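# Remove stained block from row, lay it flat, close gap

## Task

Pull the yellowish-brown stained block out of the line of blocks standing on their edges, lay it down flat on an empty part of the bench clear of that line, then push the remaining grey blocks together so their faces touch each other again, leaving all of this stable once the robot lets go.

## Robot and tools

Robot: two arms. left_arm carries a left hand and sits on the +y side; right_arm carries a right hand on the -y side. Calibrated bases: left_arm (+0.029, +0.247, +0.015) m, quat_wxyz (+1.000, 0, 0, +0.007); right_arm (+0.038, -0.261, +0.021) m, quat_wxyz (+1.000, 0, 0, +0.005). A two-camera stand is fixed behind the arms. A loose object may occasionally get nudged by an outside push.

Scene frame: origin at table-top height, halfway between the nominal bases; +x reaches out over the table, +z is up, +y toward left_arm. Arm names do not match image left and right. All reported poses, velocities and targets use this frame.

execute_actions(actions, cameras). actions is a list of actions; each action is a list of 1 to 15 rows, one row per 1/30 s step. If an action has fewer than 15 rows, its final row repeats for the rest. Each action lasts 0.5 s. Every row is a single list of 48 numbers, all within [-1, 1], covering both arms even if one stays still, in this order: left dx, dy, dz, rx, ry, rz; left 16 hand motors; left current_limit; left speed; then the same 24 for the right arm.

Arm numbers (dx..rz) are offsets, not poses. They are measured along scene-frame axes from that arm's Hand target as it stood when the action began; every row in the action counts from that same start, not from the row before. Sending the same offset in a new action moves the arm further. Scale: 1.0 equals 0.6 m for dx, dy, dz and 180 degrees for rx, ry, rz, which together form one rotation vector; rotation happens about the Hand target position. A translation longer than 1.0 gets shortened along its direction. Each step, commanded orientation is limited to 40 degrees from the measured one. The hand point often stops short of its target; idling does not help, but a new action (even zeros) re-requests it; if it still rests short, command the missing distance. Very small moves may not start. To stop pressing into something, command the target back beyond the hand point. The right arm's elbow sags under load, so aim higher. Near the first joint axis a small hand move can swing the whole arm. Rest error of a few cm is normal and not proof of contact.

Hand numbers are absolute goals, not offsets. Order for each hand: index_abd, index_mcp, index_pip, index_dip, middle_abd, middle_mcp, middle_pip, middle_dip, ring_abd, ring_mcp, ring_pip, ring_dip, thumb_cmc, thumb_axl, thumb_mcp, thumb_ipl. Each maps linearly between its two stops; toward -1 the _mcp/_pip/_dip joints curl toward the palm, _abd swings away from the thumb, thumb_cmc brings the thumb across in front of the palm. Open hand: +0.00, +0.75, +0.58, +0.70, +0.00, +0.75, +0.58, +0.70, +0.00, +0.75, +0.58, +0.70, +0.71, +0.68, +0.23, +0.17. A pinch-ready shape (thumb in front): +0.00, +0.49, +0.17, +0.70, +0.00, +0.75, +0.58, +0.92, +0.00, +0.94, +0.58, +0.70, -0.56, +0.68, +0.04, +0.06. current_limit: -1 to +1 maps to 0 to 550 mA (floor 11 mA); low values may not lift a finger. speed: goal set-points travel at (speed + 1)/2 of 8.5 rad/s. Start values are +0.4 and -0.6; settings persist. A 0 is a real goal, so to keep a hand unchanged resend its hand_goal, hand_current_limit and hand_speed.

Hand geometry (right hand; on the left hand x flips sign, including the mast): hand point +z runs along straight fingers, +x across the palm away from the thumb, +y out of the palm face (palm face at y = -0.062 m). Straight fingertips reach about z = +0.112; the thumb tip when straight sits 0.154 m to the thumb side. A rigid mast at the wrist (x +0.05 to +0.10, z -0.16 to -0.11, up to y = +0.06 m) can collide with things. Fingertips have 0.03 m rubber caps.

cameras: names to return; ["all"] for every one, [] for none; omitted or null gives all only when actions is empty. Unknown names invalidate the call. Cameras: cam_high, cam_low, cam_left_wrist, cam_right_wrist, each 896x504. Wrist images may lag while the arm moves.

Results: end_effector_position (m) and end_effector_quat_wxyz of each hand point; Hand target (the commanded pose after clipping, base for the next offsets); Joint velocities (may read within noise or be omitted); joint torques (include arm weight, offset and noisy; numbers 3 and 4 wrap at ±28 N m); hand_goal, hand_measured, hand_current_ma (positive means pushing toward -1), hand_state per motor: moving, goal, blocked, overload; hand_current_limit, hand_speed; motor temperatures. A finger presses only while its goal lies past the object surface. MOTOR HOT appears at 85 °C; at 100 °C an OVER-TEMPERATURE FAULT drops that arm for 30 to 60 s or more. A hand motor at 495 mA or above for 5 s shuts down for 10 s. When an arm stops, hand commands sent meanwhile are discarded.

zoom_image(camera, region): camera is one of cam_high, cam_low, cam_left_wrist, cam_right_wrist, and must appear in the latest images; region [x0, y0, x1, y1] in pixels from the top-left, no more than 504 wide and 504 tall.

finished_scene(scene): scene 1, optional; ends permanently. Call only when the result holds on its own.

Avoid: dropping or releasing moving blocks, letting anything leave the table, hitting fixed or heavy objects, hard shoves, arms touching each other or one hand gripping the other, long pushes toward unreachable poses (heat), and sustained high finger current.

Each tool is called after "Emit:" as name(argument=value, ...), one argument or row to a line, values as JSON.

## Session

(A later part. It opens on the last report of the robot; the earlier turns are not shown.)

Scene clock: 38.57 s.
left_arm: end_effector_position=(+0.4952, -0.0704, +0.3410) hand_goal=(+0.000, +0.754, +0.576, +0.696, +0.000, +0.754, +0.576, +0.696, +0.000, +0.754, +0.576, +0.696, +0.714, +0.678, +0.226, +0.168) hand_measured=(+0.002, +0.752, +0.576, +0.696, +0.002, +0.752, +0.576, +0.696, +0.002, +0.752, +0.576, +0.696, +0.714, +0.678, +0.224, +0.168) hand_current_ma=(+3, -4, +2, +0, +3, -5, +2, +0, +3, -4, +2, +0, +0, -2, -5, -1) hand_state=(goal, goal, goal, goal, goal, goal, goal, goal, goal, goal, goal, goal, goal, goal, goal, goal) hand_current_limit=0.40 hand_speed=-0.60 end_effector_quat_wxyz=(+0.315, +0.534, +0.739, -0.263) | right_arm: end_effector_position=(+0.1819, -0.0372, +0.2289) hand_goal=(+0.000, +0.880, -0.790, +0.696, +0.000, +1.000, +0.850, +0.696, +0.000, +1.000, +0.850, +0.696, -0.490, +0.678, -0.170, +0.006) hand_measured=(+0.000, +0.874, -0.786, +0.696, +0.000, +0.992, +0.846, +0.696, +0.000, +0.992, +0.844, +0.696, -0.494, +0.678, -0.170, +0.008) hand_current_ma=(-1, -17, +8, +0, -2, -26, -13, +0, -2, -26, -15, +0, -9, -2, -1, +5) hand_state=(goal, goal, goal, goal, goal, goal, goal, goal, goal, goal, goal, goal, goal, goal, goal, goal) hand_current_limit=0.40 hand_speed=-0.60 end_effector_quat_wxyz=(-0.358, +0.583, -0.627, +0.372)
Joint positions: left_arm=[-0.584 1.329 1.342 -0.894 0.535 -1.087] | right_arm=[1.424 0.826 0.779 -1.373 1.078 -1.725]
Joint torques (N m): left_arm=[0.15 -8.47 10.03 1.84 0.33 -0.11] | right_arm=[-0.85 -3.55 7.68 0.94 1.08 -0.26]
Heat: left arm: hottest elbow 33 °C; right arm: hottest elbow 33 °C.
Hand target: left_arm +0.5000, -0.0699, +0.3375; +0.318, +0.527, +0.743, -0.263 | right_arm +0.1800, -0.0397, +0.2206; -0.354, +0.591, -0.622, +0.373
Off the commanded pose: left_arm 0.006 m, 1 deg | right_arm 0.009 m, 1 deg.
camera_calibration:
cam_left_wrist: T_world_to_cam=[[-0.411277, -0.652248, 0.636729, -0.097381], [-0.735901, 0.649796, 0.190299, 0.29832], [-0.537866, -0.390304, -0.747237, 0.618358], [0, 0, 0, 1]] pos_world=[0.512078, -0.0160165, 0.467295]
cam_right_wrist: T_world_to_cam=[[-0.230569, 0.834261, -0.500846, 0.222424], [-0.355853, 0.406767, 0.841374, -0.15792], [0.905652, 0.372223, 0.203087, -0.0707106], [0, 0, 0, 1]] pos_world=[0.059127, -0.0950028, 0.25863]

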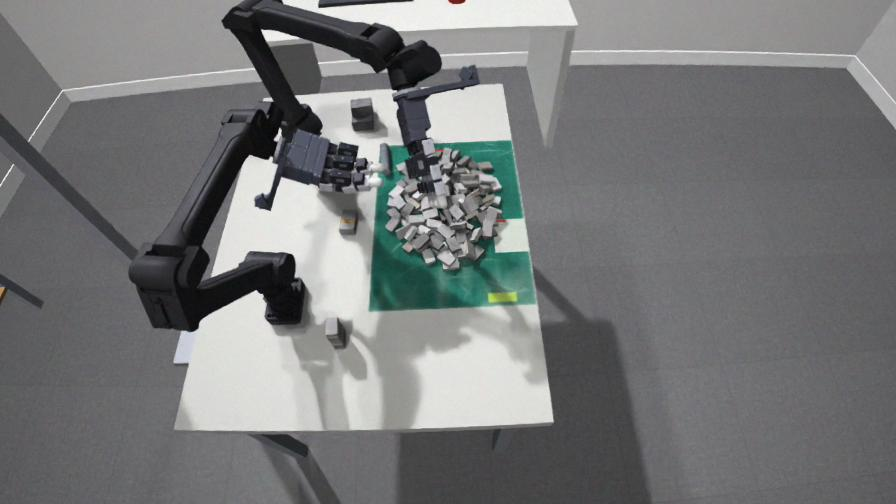

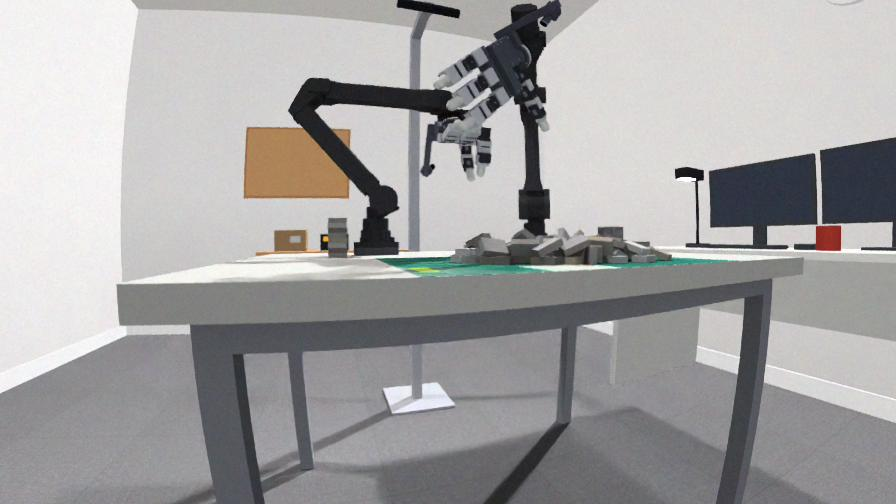

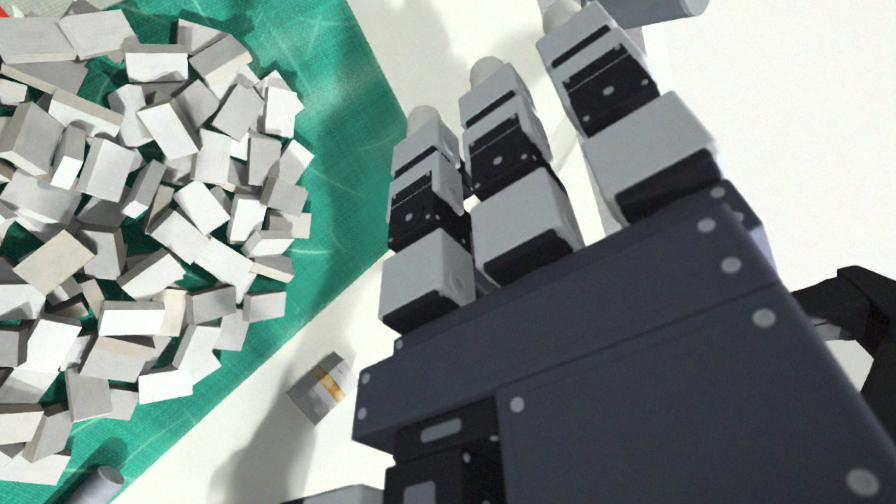

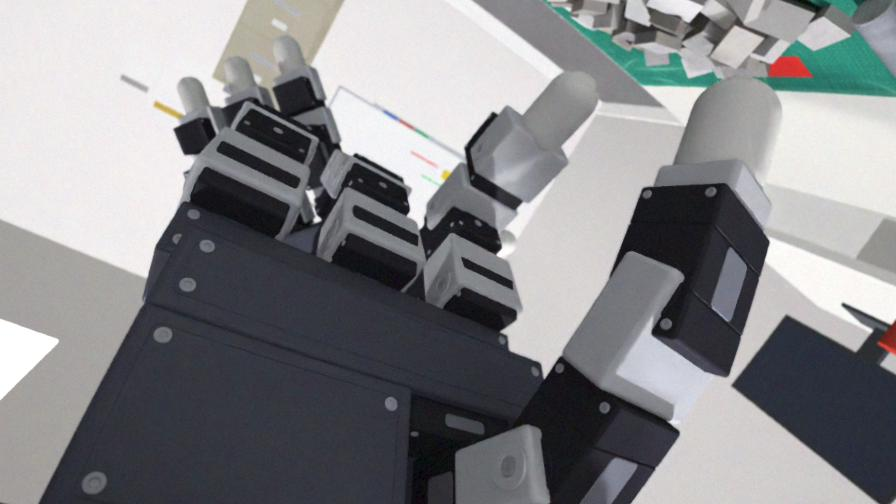

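Emit:
execute_actions(
  actions=[
    [[0,0,0,0,0,0,0,0.754,0.576,0.696,0,0.754,0.576,0.696,0,0.754,0.576,0.696,0.714,0.678,0.226,0.168,0.4,-0.6,-0.0042,-0.005,-0.09,0,0,-0.0028,0,0.88,-0.79,0.696,0,1,0.85,0.696,0,1,0.85,0.696,-0.49,0.678,-0.17,0.005,0.4,-0.6]],
    [[-0.0333,-0.05,0,0,0,0,0,0.754,0.576,0.696,0,0.754,0.576,0.696,0,0.754,0.576,0.696,0.714,0.678,0.226,0.168,0.4,-0.6,-0.0042,-0.005,-0.09,0,0,-0.0028,0,0.88,-0.79,0.696,0,1,0.85,0.696,0,1,0.85,0.696,-0.49,0.678,-0.17,0.005,0.4,-0.6]],
    [[-0.0333,-0.05,0,0,0,0,0,0.754,0.576,0.696,0,0.754,0.576,0.696,0,0.754,0.576,0.696,0.714,0.678,0.226,0.168,0.4,-0.6,0,0,0,0,0,0,0,0.88,-0.79,0.696,0,1,0.85,0.696,0,1,0.85,0.696,-0.49,0.678,-0.17,0.005,0.4,-0.6]],
  ],
  cameras=["cam_high", "cam_left_wrist", "cam_right_wrist"],
)

Scene clock: 43.53 s.
left_arm: end_effector_position=(+0.4554, -0.1289, +0.3424) hand_goal=(+0.000, +0.754, +0.576, +0.696, +0.000, +0.754, +0.576, +0.696, +0.000, +0.754, +0.576, +0.696, +0.714, +0.678, +0.226, +0.168) hand_measured=(+0.002, +0.752, +0.576, +0.696, +0.002, +0.752, +0.576, +0.696, +0.002, +0.752, +0.576, +0.696, +0.714, +0.678, +0.224, +0.168) hand_current_ma=(+3, -4, +2, +0, +3, -5, +2, +0, +3, -4, +2, +0, +0, -2, -5, -1) hand_state=(goal, goal, goal, goal, goal, goal, goal, goal, goal, goal, goal, goal, goal, goal, goal, goal) hand_current_limit=0.40 hand_speed=-0.60 end_effector_quat_wxyz=(+0.316, +0.534, +0.739, -0.262) | right_arm: end_effector_position=(+0.1756, -0.0453, +0.1188) hand_goal=(+0.000, +0.880, -0.790, +0.696, +0.000, +1.000, +0.850, +0.696, +0.000, +1.000, +0.850, +0.696, -0.490, +0.678, -0.170, +0.006) hand_measured=(+0.000, +0.874, -0.786, +0.696, +0.000, +0.992, +0.846, +0.696, +0.000, +0.992, +0.844, +0.696, -0.492, +0.678, -0.170, +0.008) hand_current_ma=(-1, -18, +8, +0, -2, -28, -13, +0, -2, -28, -15, +0, -5, -2, -1, +5) hand_state=(goal, goal, goal, goal, goal, goal, goal, goal, goal, goal, goal, goal, goal, goal, goal, goal) hand_current_limit=0.40 hand_speed=-0.60 end_effector_quat_wxyz=(-0.351, +0.586, -0.626, +0.376)
Joint positions: left_arm=[-0.75 1.329 1.337 -0.821 0.424 -1.227] | right_arm=[1.448 0.905 0.525 -1.11 1.079 -1.664]
Joint torques (N m): left_arm=[0.15 -8.35 10.11 1.96 0.19 -0.16] | right_arm=[-0.91 -2.67 7.49 0.8 1.27 0.02]
Heat: left arm: hottest elbow 33 °C; right arm: hottest elbow 34 °C.
Hand target: left_arm +0.4601, -0.1299, +0.3375; +0.317, +0.527, +0.743, -0.263 | right_arm +0.1750, -0.0457, +0.1126; -0.350, +0.585, -0.627, +0.376
Off the commanded pose: left_arm 0.007 m, 1 deg | right_arm 0.006 m, 0 deg.
camera_calibration:
cam_left_wrist: T_world_to_cam=[[-0.411989, -0.652194, 0.636324, -0.15237], [-0.736998, 0.649168, 0.188188, 0.307871], [-0.535816, -0.391438, -0.748116, 0.574349], [0, 0, 0, 1]] pos_world=[0.471871, -0.0744126, 0.468698]
cam_right_wrist: T_world_to_cam=[[-0.229074, 0.827244, -0.513023, 0.173403], [-0.349649, 0.421935, 0.836491, -0.0641354], [0.908444, 0.370996, 0.19259, -0.0389994], [0, 0, 0, 1]] pos_world=[0.052726, -0.101917, 0.150119]
Images, in order (width x height): cam_high 896x504, cam_left_wrist 896x504, cam_right_wrist 896x504.

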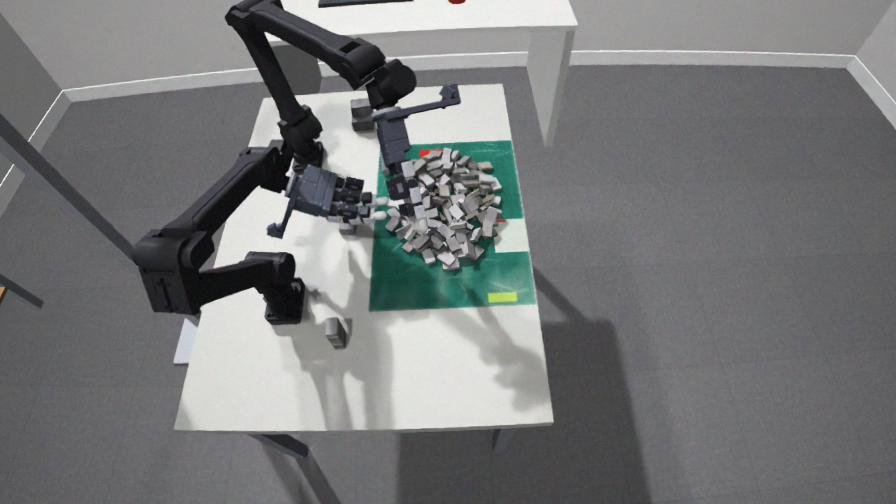

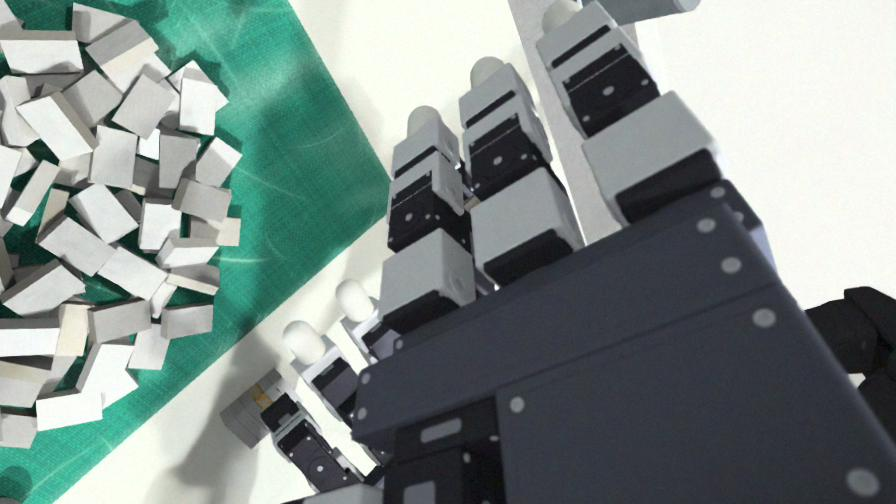

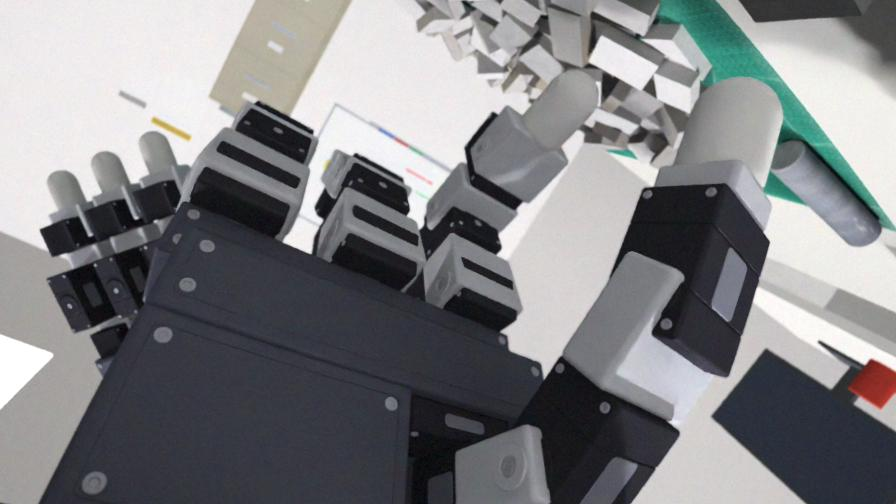

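Emit:
zoom_image(
  camera="cam_left_wrist",
  region=[200, 260, 400, 480],
)

Emit:
zoom_image(
  camera="cam_right_wrist",
  region=[400, 40, 840, 300],
)

Scaled by 2.291 from the camera's 896x504 image, which has a finer 1280x720 frame.

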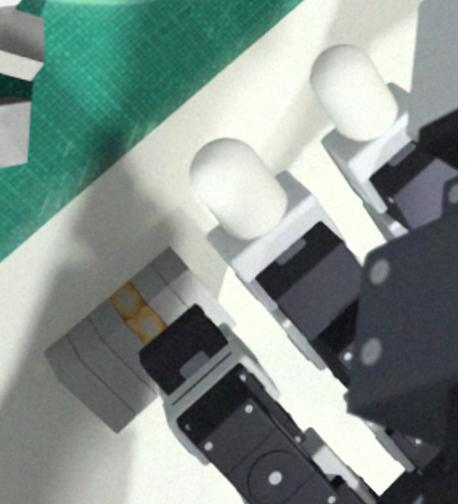

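Scaled by 1.145 from the camera's 896x504 image, which has a finer 1280x720 frame.

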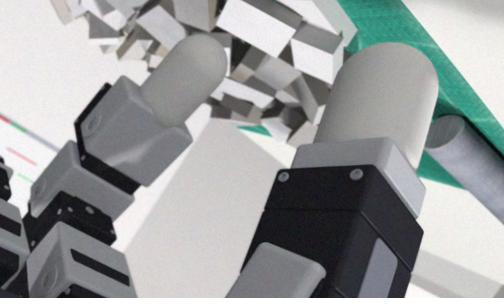

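Emit:
zoom_image(
  camera="cam_high",
  region=[325, 165, 405, 245],
)

Scaled by 6.300 from the camera's 896x504 image, which has a finer 1280x720 frame.

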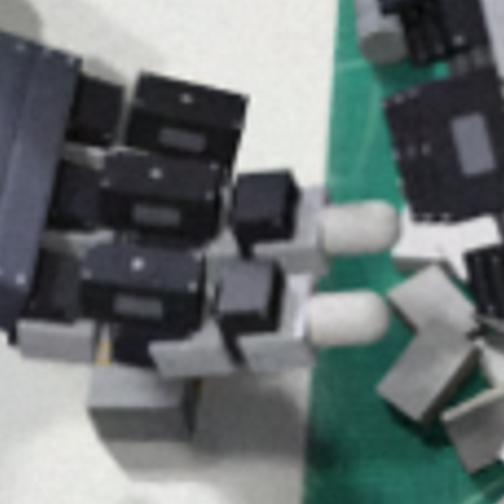

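Emit:
zoom_image(
  camera="cam_left_wrist",
  region=[215, 360, 295, 460],
)

Scaled by 5.040 from the camera's 896x504 image, which has a finer 1280x720 frame.

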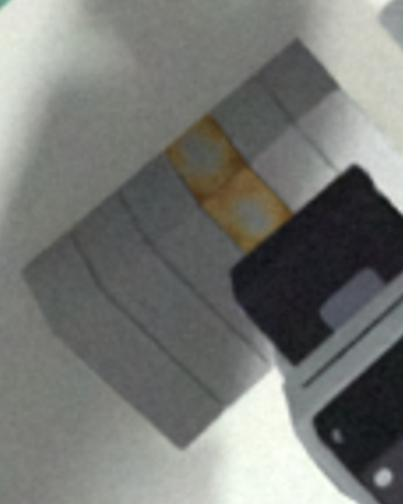

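Emit:
execute_actions(
  actions=[
    [[-0.0472,0.1017,0.0178,-0.0463,0,0,0,0.754,0.576,0.696,0,0.754,0.576,0.696,0,0.754,0.576,0.696,0.714,0.678,0.226,0.168,0.4,-0.6,0.0158,0.0175,0,0,0,0,0,0.88,-0.79,0.696,0,1,0.85,0.696,0,1,0.85,0.696,-0.49,0.678,-0.17,0.005,0.4,-0.6]],
    [[-0.0472,0.1017,0.0178,-0.0463,0,0,0,0.754,0.576,0.696,0,0.754,0.576,0.696,0,0.754,0.576,0.696,0.714,0.678,0.226,0.168,0.4,-0.6,0,0,-0.04,0,0,0,0,0.88,-0.79,0.696,0,1,0.85,0.696,0,1,0.85,0.696,-0.49,0.678,-0.17,0.005,0.4,-0.6]],
    [[-0.0472,0.1017,0.0178,-0.0463,0,0,0,0.754,0.576,0.696,0,0.754,0.576,0.696,0,0.754,0.576,0.696,0.714,0.678,0.226,0.168,0.4,-0.6,0,0,-0.04,0,0,0,0,0.88,-0.79,0.696,0,1,0.85,0.696,0,1,0.85,0.696,-0.49,0.678,-0.17,0.005,0.4,-0.6]],
  ],
  cameras=["cam_high", "cam_left_wrist", "cam_right_wrist"],
)

Scene clock: 52.27 s.
left_arm: end_effector_position=(+0.3734, +0.0510, +0.3753) hand_goal=(+0.000, +0.754, +0.576, +0.696, +0.000, +0.754, +0.576, +0.696, +0.000, +0.754, +0.576, +0.696, +0.714, +0.678, +0.226, +0.168) hand_measured=(+0.002, +0.752, +0.576, +0.696, +0.002, +0.750, +0.576, +0.696, +0.002, +0.752, +0.576, +0.696, +0.714, +0.678, +0.224, +0.168) hand_current_ma=(+4, -9, +2, +0, +5, -10, +2, +0, +5, -8, +2, +0, +0, -2, -6, -1) hand_state=(goal, goal, goal, goal, goal, goal, goal, goal, goal, goal, goal, goal, goal, goal, goal, goal) hand_current_limit=0.40 hand_speed=-0.60 end_effector_quat_wxyz=(+0.429, +0.447, +0.664, -0.418) | right_arm: end_effector_position=(+0.1837, -0.0292, +0.0724) hand_goal=(+0.000, +0.880, -0.790, +0.696, +0.000, +1.000, +0.850, +0.696, +0.000, +1.000, +0.850, +0.696, -0.490, +0.678, -0.170, +0.006) hand_measured=(+0.000, +0.874, -0.786, +0.696, +0.000, +0.992, +0.846, +0.696, +0.000, +0.992, +0.844, +0.696, -0.492, +0.678, -0.170, +0.008) hand_current_ma=(-1, -18, +8, +0, -2, -28, -13, +0, -2, -28, -15, +0, -5, -2, -1, +5) hand_state=(goal, goal, goal, goal, goal, goal, goal, goal, goal, goal, goal, goal, goal, goal, goal, goal) hand_current_limit=0.40 hand_speed=-0.60 end_effector_quat_wxyz=(+0.359, -0.580, +0.630, -0.371)
Joint positions: left_arm=[-0.26 0.783 0.891 -0.702 1.041 -1.224] | right_arm=[1.421 1.029 0.449 -0.839 1.078 -1.718]
Joint torques (N m): left_arm=[0.38 -1.55 10.03 0.91 0.61 0.11] | right_arm=[-1.73 -3.6 6.68 0.94 1.12 -0.25]
Heat: left arm: hottest elbow 33 °C; right arm: hottest elbow 34 °C.
Hand target: left_arm +0.3751, +0.0532, +0.3695; +0.424, +0.446, +0.669, -0.417 | right_arm +0.1845, -0.0351, +0.0647; -0.350, +0.585, -0.627, +0.376
Off the commanded pose: left_arm 0.006 m, 1 deg | right_arm 0.010 m, 1 deg.
camera_calibration:
cam_left_wrist: T_world_to_cam=[[-0.40883, -0.315295, 0.856415, -0.190699], [-0.742681, 0.660308, -0.111439, 0.238502], [-0.530361, -0.681602, -0.504118, 0.54676], [0, 0, 0, 1]] pos_world=[0.389148, 0.155062, 0.465527]
cam_right_wrist: T_world_to_cam=[[-0.22549, 0.839216, -0.494844, 0.136507], [-0.353517, 0.402826, 0.844249, -0.0296002], [0.907843, 0.365306, 0.205844, -0.0441873], [0, 0, 0, 1]] pos_world=[0.060432, -0.0864936, 0.101636]
Images, in order (width x height): cam_high 896x504, cam_left_wrist 896x504, cam_right_wrist 896x504.

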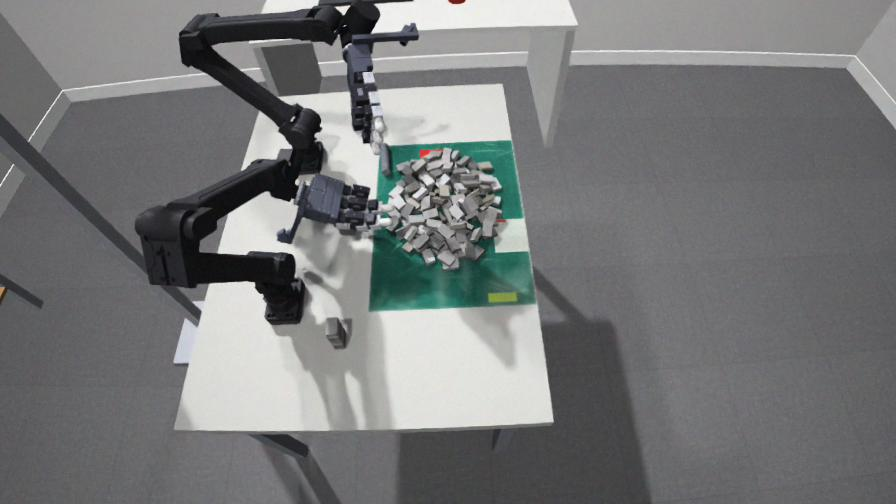

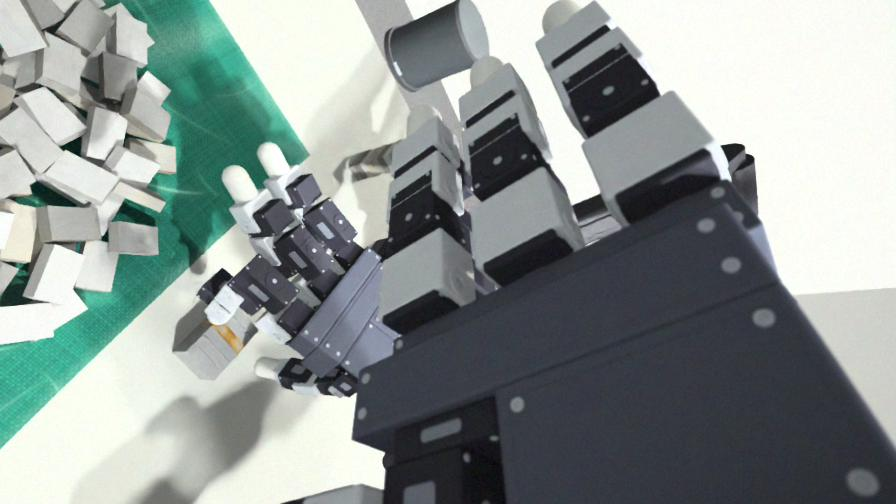

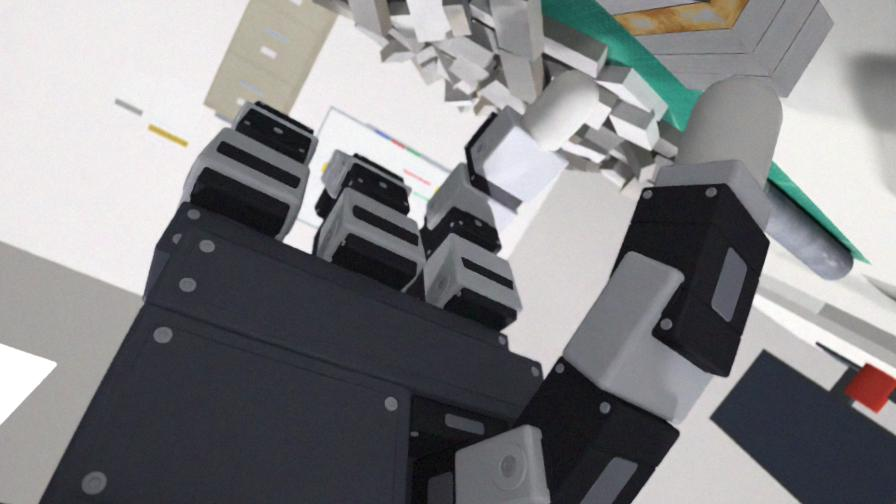

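Emit:
zoom_image(
  camera="cam_left_wrist",
  region=[160, 250, 320, 410],
)

Emit:
zoom_image(
  camera="cam_right_wrist",
  region=[500, 0, 896, 200],
)

Scaled by 3.150 from the camera's 896x504 image, which has a finer 1280x720 frame.

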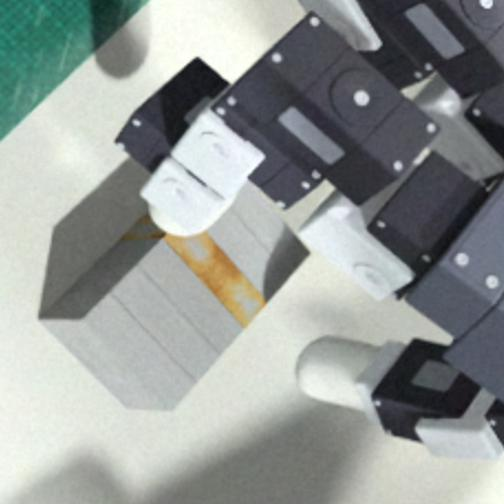

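Scaled by 1.273 from the camera's 896x504 image, which has a finer 1280x720 frame.

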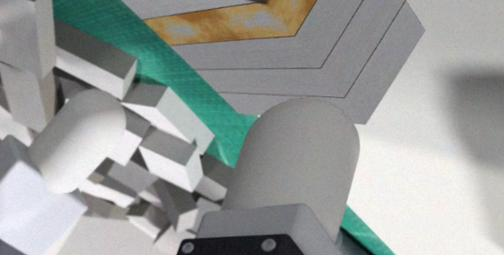

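Emit:
execute_actions(
  actions=[
    [[0,0,0,0,0,0,0,0.754,0.576,0.696,0,0.754,0.576,0.696,0,0.754,0.576,0.696,0.714,0.678,0.226,0.168,0.4,-0.6,0.0033,-0.01,-0.0333,0,0,0,0,0.88,-0.79,0.696,0,1,0.85,0.696,0,1,0.85,0.696,-0.49,0.678,-0.17,0.005,0.4,-0.6]],
  ],
  cameras=["cam_high", "cam_left_wrist", "cam_right_wrist"],
)

Scene clock: 57.83 s.
left_arm: end_effector_position=(+0.3734, +0.0509, +0.3755) hand_goal=(+0.000, +0.754, +0.576, +0.696, +0.000, +0.754, +0.576, +0.696, +0.000, +0.754, +0.576, +0.696, +0.714, +0.678, +0.226, +0.168) hand_measured=(+0.002, +0.752, +0.576, +0.696, +0.002, +0.750, +0.576, +0.696, +0.002, +0.752, +0.576, +0.696, +0.714, +0.678, +0.224, +0.168) hand_current_ma=(+4, -9, +2, +0, +5, -10, +2, +0, +5, -8, +2, +0, +0, -2, -6, -1) hand_state=(goal, goal, goal, goal, goal, goal, goal, goal, goal, goal, goal, goal, goal, goal, goal, goal) hand_current_limit=0.40 hand_speed=-0.60 end_effector_quat_wxyz=(+0.429, +0.448, +0.664, -0.418) | right_arm: end_effector_position=(+0.1857, -0.0343, +0.0524) hand_goal=(+0.000, +0.880, -0.790, +0.696, +0.000, +1.000, +0.850, +0.696, +0.000, +1.000, +0.850, +0.696, -0.490, +0.678, -0.170, +0.006) hand_measured=(+0.000, +0.874, -0.786, +0.696, +0.000, +0.992, +0.846, +0.696, +0.000, +0.992, +0.844, +0.696, -0.492, +0.678, -0.170, +0.008) hand_current_ma=(-1, -18, +8, +0, -2, -28, -13, +0, -2, -28, -15, +0, -5, -2, -1, +5) hand_state=(goal, goal, goal, goal, goal, goal, goal, goal, goal, goal, goal, goal, goal, goal, goal, goal) hand_current_limit=0.40 hand_speed=-0.60 end_effector_quat_wxyz=(+0.359, -0.580, +0.630, -0.371)
Joint positions: left_arm=[-0.26 0.783 0.891 -0.702 1.042 -1.222] | right_arm=[1.409 1.058 0.4 -0.737 1.077 -1.745]
Joint torques (N m): left_arm=[0.5 -1.55 10.06 0.87 0.64 0.11] | right_arm=[-1.79 -3.6 6.27 0.99 1.08 -0.24]
Heat: left arm: hottest elbow 33 °C; right arm: hottest elbow 35 °C.
Hand target: left_arm +0.3751, +0.0531, +0.3695; +0.424, +0.446, +0.668, -0.418 | right_arm +0.1864, -0.0411, +0.0447; -0.350, +0.585, -0.627, +0.376
Off the commanded pose: left_arm 0.007 m, 1 deg | right_arm 0.010 m, 1 deg.
camera_calibration:
cam_left_wrist: T_world_to_cam=[[-0.410595, -0.315098, 0.855643, -0.189922], [-0.741903, 0.660984, -0.112602, 0.238794], [-0.530086, -0.681038, -0.505169, 0.547021], [0, 0, 0, 1]] pos_world=[0.389149, 0.15486, 0.465732]
cam_right_wrist: T_world_to_cam=[[-0.225348, 0.839299, -0.494769, 0.131357], [-0.354479, 0.402394, 0.844052, -0.00988144], [0.907504, 0.365591, 0.206835, -0.040148], [0, 0, 0, 1]] pos_world=[0.0625326, -0.0915934, 0.0816355]
Images, in order (width x height): cam_high 896x504, cam_left_wrist 896x504, cam_right_wrist 896x504.

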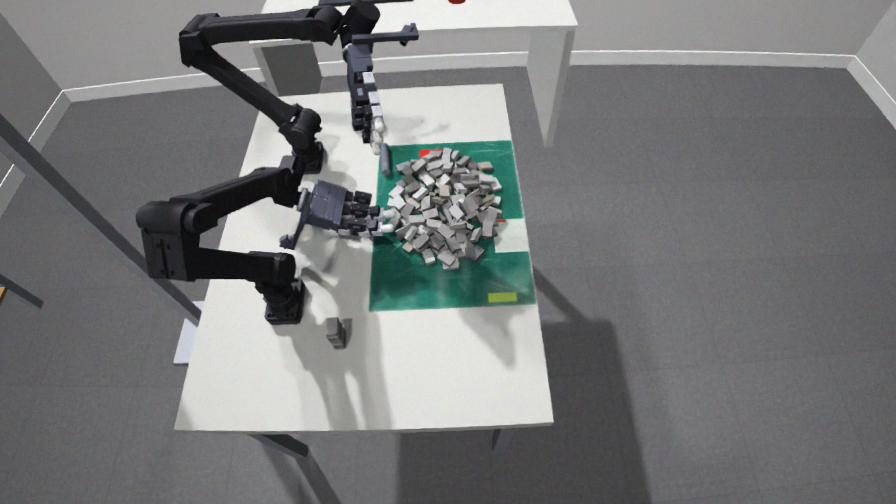

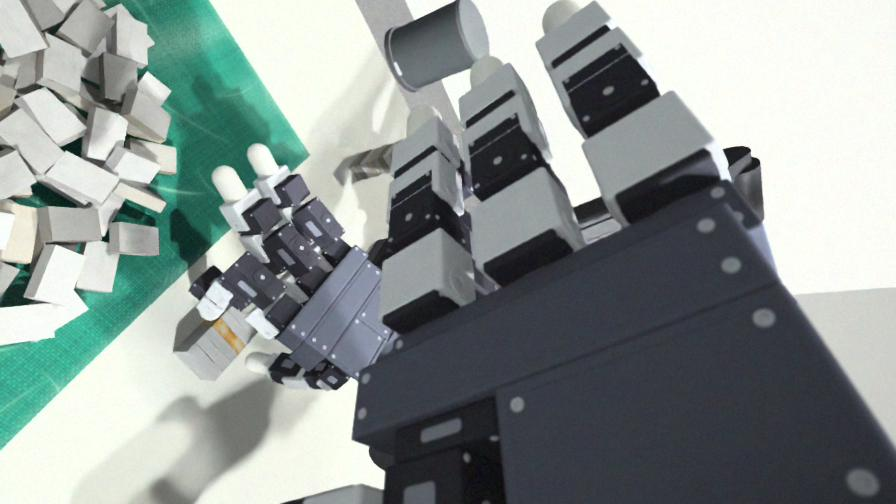

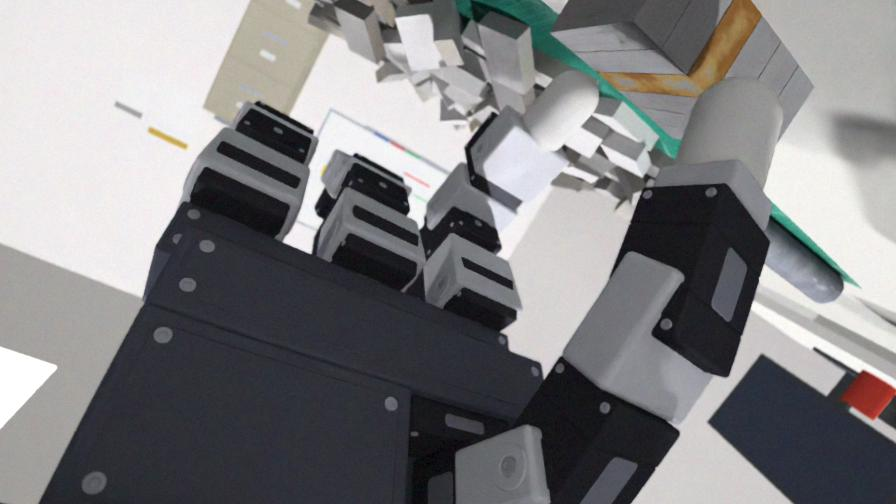

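Emit:
zoom_image(
  camera="cam_left_wrist",
  region=[160, 260, 300, 400],
)

Emit:
zoom_image(
  camera="cam_right_wrist",
  region=[500, 0, 850, 200],
)

Scaled by 3.600 from the camera's 896x504 image, which has a finer 1280x720 frame.

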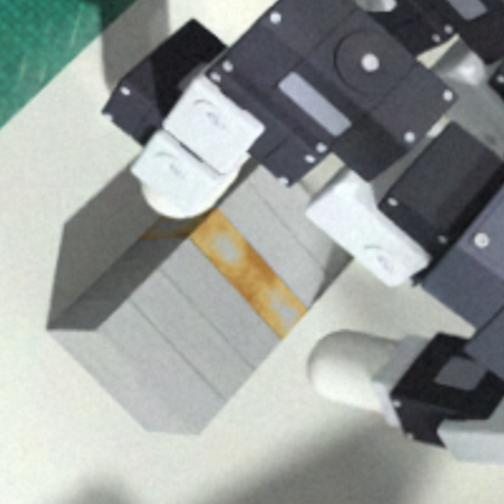

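Scaled by 1.440 from the camera's 896x504 image, which has a finer 1280x720 frame.

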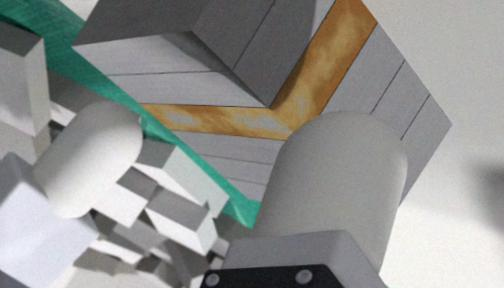

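Emit:
execute_actions(
  actions=[
    [[0,0,0,0,0,0,0,0.754,0.576,0.696,0,0.754,0.576,0.696,0,0.754,0.576,0.696,0.714,0.678,0.226,0.168,0.4,-0.6,0.0025,-0.0025,-0.015,0,0,0,0,0.88,-0.79,0.696,0,1,0.85,0.696,0,1,0.85,0.696,-0.49,0.678,-0.17,0.005,0.4,-0.6]],
    [[0,0,0,0,0,0,0,0.754,0.576,0.696,0,0.754,0.576,0.696,0,0.754,0.576,0.696,0.714,0.678,0.226,0.168,0.4,-0.6,0,0,-0.013,0,0,0,0,0.88,-0.79,0.696,0,1,0.85,0.696,0,1,0.85,0.696,-0.49,0.678,-0.17,0.005,0.4,-0.6]],
  ],
  cameras=["cam_high", "cam_left_wrist", "cam_right_wrist"],
)

Emit:
zoom_image(
  camera="cam_left_wrist",
  region=[160, 260, 300, 400],
)

Emit:
zoom_image(
  camera="cam_right_wrist",
  region=[500, 0, 850, 200],
)

Scene clock: 61.23 s.
left_arm: end_effector_position=(+0.3734, +0.0509, +0.3755) hand_goal=(+0.000, +0.754, +0.576, +0.696, +0.000, +0.754, +0.576, +0.696, +0.000, +0.754, +0.576, +0.696, +0.714, +0.678, +0.226, +0.168) hand_measured=(+0.002, +0.752, +0.576, +0.696, +0.002, +0.750, +0.576, +0.696, +0.002, +0.752, +0.576, +0.696, +0.714, +0.678, +0.224, +0.168) hand_current_ma=(+4, -9, +2, +0, +5, -10, +2, +0, +5, -8, +2, +0, +0, -2, -6, -1) hand_state=(goal, goal, goal, goal, goal, goal, goal, goal, goal, goal, goal, goal, goal, goal, goal, goal) hand_current_limit=0.40 hand_speed=-0.60 end_effector_quat_wxyz=(+0.429, +0.448, +0.664, -0.418) | right_arm: end_effector_position=(+0.1873, -0.0353, +0.0354) hand_goal=(+0.000, +0.880, -0.790, +0.696, +0.000, +1.000, +0.850, +0.696, +0.000, +1.000, +0.850, +0.696, -0.490, +0.678, -0.170, +0.006) hand_measured=(+0.000, +0.874, -0.786, +0.696, +0.000, +0.992, +0.846, +0.696, +0.000, +0.992, +0.844, +0.696, -0.492, +0.678, -0.170, +0.008) hand_current_ma=(-1, -18, +8, +0, -2, -28, -13, +0, -2, -28, -15, +0, -5, -2, -1, +5) hand_state=(goal, goal, goal, goal, goal, goal, goal, goal, goal, goal, goal, goal, goal, goal, goal, goal) hand_current_limit=0.40 hand_speed=-0.60 end_effector_quat_wxyz=(+0.359, -0.580, +0.630, -0.371)
Joint positions: left_arm=[-0.26 0.783 0.891 -0.702 1.042 -1.222] | right_arm=[1.4 1.105 0.369 -0.643 1.075 -1.763]
Joint torques (N m): left_arm=[0.5 -1.49 10.04 0.84 0.63 0.11] | right_arm=[-1.73 -3.84 5.86 1.03 1.08 -0.26]
Heat: left arm: hottest elbow 33 °C; right arm: hottest elbow 35 °C.
Hand target: left_arm +0.3751, +0.0531, +0.3695; +0.424, +0.446, +0.668, -0.418 | right_arm +0.1880, -0.0426, +0.0278; -0.350, +0.585, -0.627, +0.376
Off the commanded pose: left_arm 0.007 m, 1 deg | right_arm 0.011 m, 1 deg.
camera_calibration:
cam_left_wrist: T_world_to_cam=[[-0.410595, -0.315098, 0.855643, -0.189922], [-0.741903, 0.660984, -0.112602, 0.238794], [-0.530086, -0.681038, -0.505169, 0.547021], [0, 0, 0, 1]] pos_world=[0.389149, 0.15486, 0.465732]
cam_right_wrist: T_world_to_cam=[[-0.225742, 0.839224, -0.494716, 0.12416], [-0.354435, 0.402269, 0.84413, 0.00541729], [0.907423, 0.3659, 0.206641, -0.0376714], [0, 0, 0, 1]] pos_world=[0.0641321, -0.0925935, 0.0646356]
Images, in order (width x height): cam_high 896x504, cam_left_wrist 896x504, cam_right_wrist 896x504.

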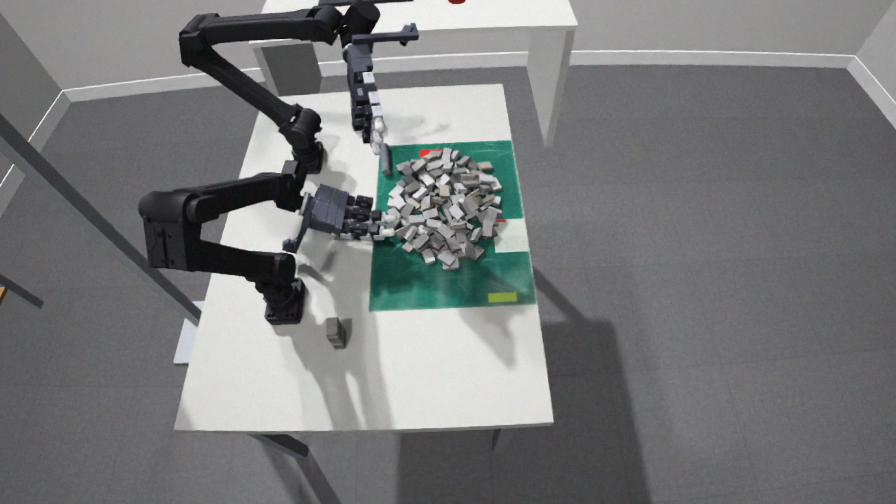

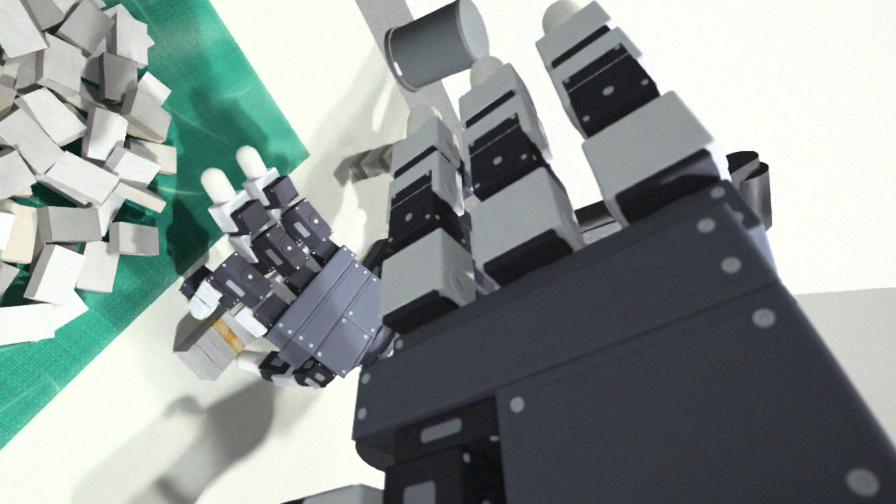

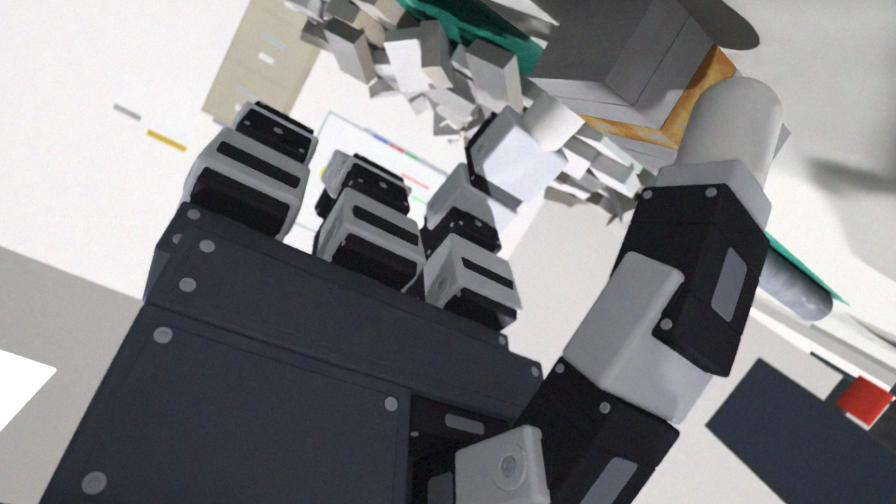

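Scaled by 3.600 from the camera's 896x504 image, which has a finer 1280x720 frame.

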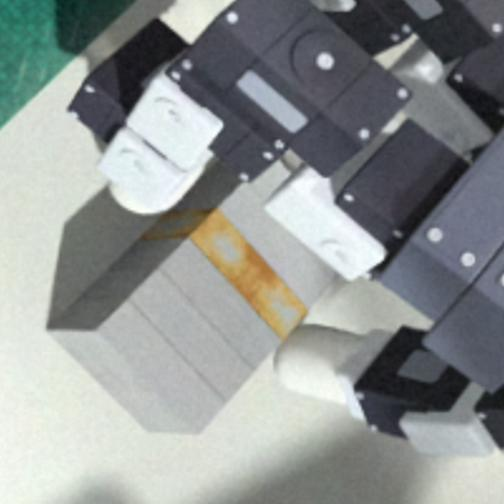

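Scaled by 1.440 from the camera's 896x504 image, which has a finer 1280x720 frame.

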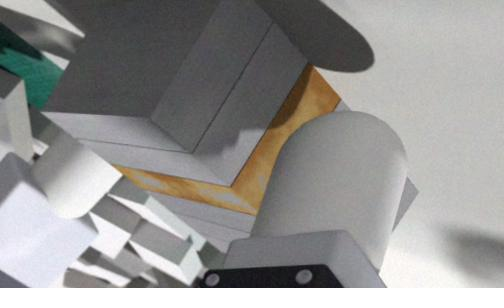

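Emit:
execute_actions(
  actions=[
    [[0,0,0,0,0,0,0,0.754,0.576,0.696,0,0.754,0.576,0.696,0,0.754,0.576,0.696,0.714,0.678,0.226,0.168,0.4,-0.6,0,0,0,0,0,0,0,0.81,-0.79,0.696,0,1,0.85,0.696,0,1,0.85,0.696,-0.49,0.678,-0.22,0.005,0.4,-0.9]],
    [[0,0,0,0,0,0,0,0.754,0.576,0.696,0,0.754,0.576,0.696,0,0.754,0.576,0.696,0.714,0.678,0.226,0.168,0.4,-0.6,0,0,0,0,0,0,0,0.76,-0.79,0.696,0,1,0.85,0.696,0,1,0.85,0.696,-0.49,0.678,-0.26,0.005,0.4,-0.9]],
  ],
  cameras=["cam_left_wrist", "cam_right_wrist"],
)

Emit:
zoom_image(
  camera="cam_left_wrist",
  region=[160, 260, 300, 400],
)

Emit:
zoom_image(
  camera="cam_right_wrist",
  region=[500, 0, 850, 200],
)

Scene clock: 64.27 s.
left_arm: end_effector_position=(+0.3734, +0.0509, +0.3755) hand_goal=(+0.000, +0.754, +0.576, +0.696, +0.000, +0.754, +0.576, +0.696, +0.000, +0.754, +0.576, +0.696, +0.714, +0.678, +0.226, +0.168) hand_measured=(+0.002, +0.752, +0.576, +0.696, +0.002, +0.750, +0.576, +0.696, +0.002, +0.752, +0.576, +0.696, +0.714, +0.678, +0.224, +0.168) hand_current_ma=(+4, -9, +2, +0, +5, -10, +2, +0, +5, -8, +2, +0, +0, -2, -6, -1) hand_state=(goal, goal, goal, goal, goal, goal, goal, goal, goal, goal, goal, goal, goal, goal, goal, goal) hand_current_limit=0.40 hand_speed=-0.60 end_effector_quat_wxyz=(+0.429, +0.448, +0.664, -0.418) | right_arm: end_effector_position=(+0.1873, -0.0354, +0.0353) hand_goal=(+0.000, +0.760, -0.790, +0.696, +0.000, +1.000, +0.850, +0.696, +0.000, +1.000, +0.850, +0.696, -0.490, +0.678, -0.260, +0.006) hand_measured=(+0.000, +0.802, -0.780, +0.698, +0.000, +0.992, +0.846, +0.696, +0.000, +0.992, +0.844, +0.696, -0.492, +0.678, -0.212, +0.014) hand_current_ma=(-1, +172, +29, +5, -2, -28, -13, +0, -2, -28, -15, +0, -5, -2, +243, +35) hand_state=(goal, blocked, goal, goal, goal, goal, goal, goal, goal, goal, goal, goal, goal, goal, blocked, goal) hand_current_limit=0.40 hand_speed=-0.90 end_effector_quat_wxyz=(+0.359, -0.581, +0.630, -0.370)
Joint positions: left_arm=[-0.26 0.783 0.891 -0.702 1.042 -1.222] | right_arm=[1.4 1.105 0.369 -0.643 1.074 -1.764]
Joint torques (N m): left_arm=[0.44 -1.61 10.04 0.85 0.63 0.11] | right_arm=[-1.73 -3.84 5.86 1.03 1.13 -0.26]
Heat: left arm: hottest elbow 33 °C; right arm: hottest elbow 35 °C.
Hand target: left_arm +0.3751, +0.0531, +0.3695; +0.424, +0.446, +0.668, -0.418 | right_arm +0.1880, -0.0426, +0.0279; -0.350, +0.585, -0.627, +0.376
Off the commanded pose: left_arm 0.007 m, 1 deg | right_arm 0.010 m, 1 deg.
camera_calibration:
cam_left_wrist: T_world_to_cam=[[-0.410595, -0.315098, 0.855643, -0.189922], [-0.741903, 0.660984, -0.112602, 0.238794], [-0.530086, -0.681038, -0.505169, 0.547021], [0, 0, 0, 1]] pos_world=[0.389149, 0.15486, 0.465732]
cam_right_wrist: T_world_to_cam=[[-0.226184, 0.838993, -0.494906, 0.124264], [-0.35344, 0.40276, 0.844313, 0.00542728], [0.907701, 0.36589, 0.205435, -0.0375745], [0, 0, 0, 1]] pos_world=[0.0641311, -0.092694, 0.0646356]
Images, in order (width x height): cam_left_wrist 896x504, cam_right_wrist 896x504.

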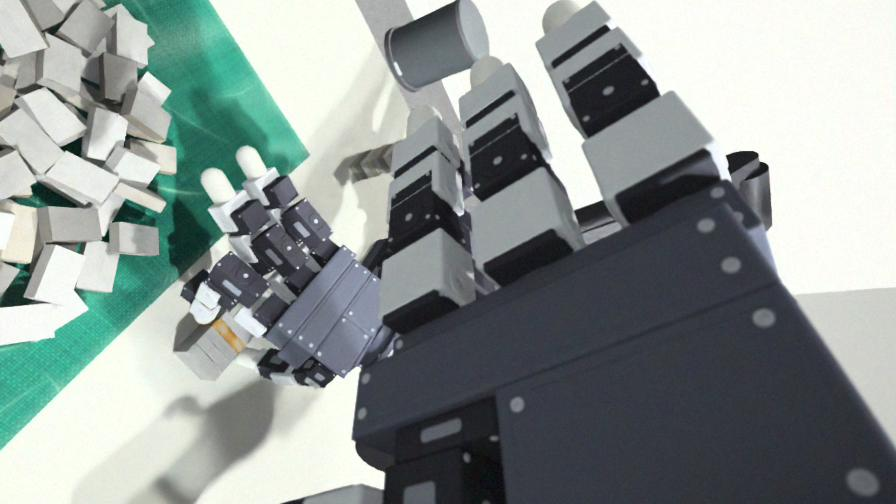

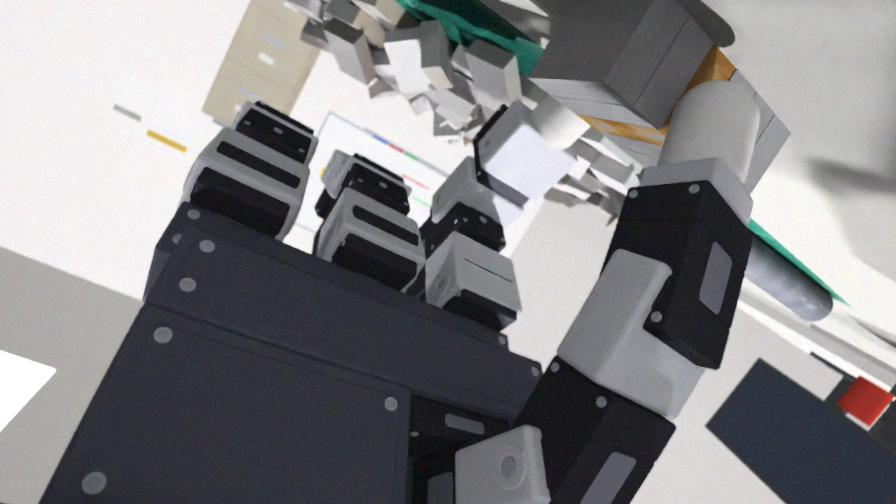

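Scaled by 3.600 from the camera's 896x504 image, which has a finer 1280x720 frame.

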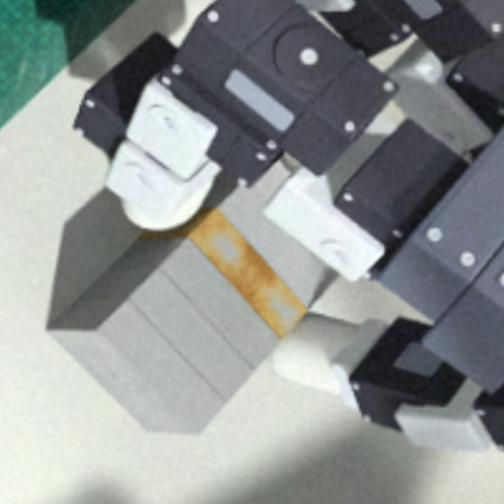

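Scaled by 1.440 from the camera's 896x504 image, which has a finer 1280x720 frame.

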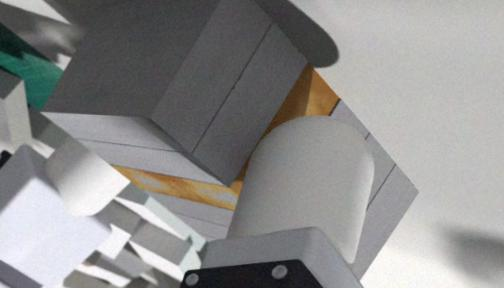

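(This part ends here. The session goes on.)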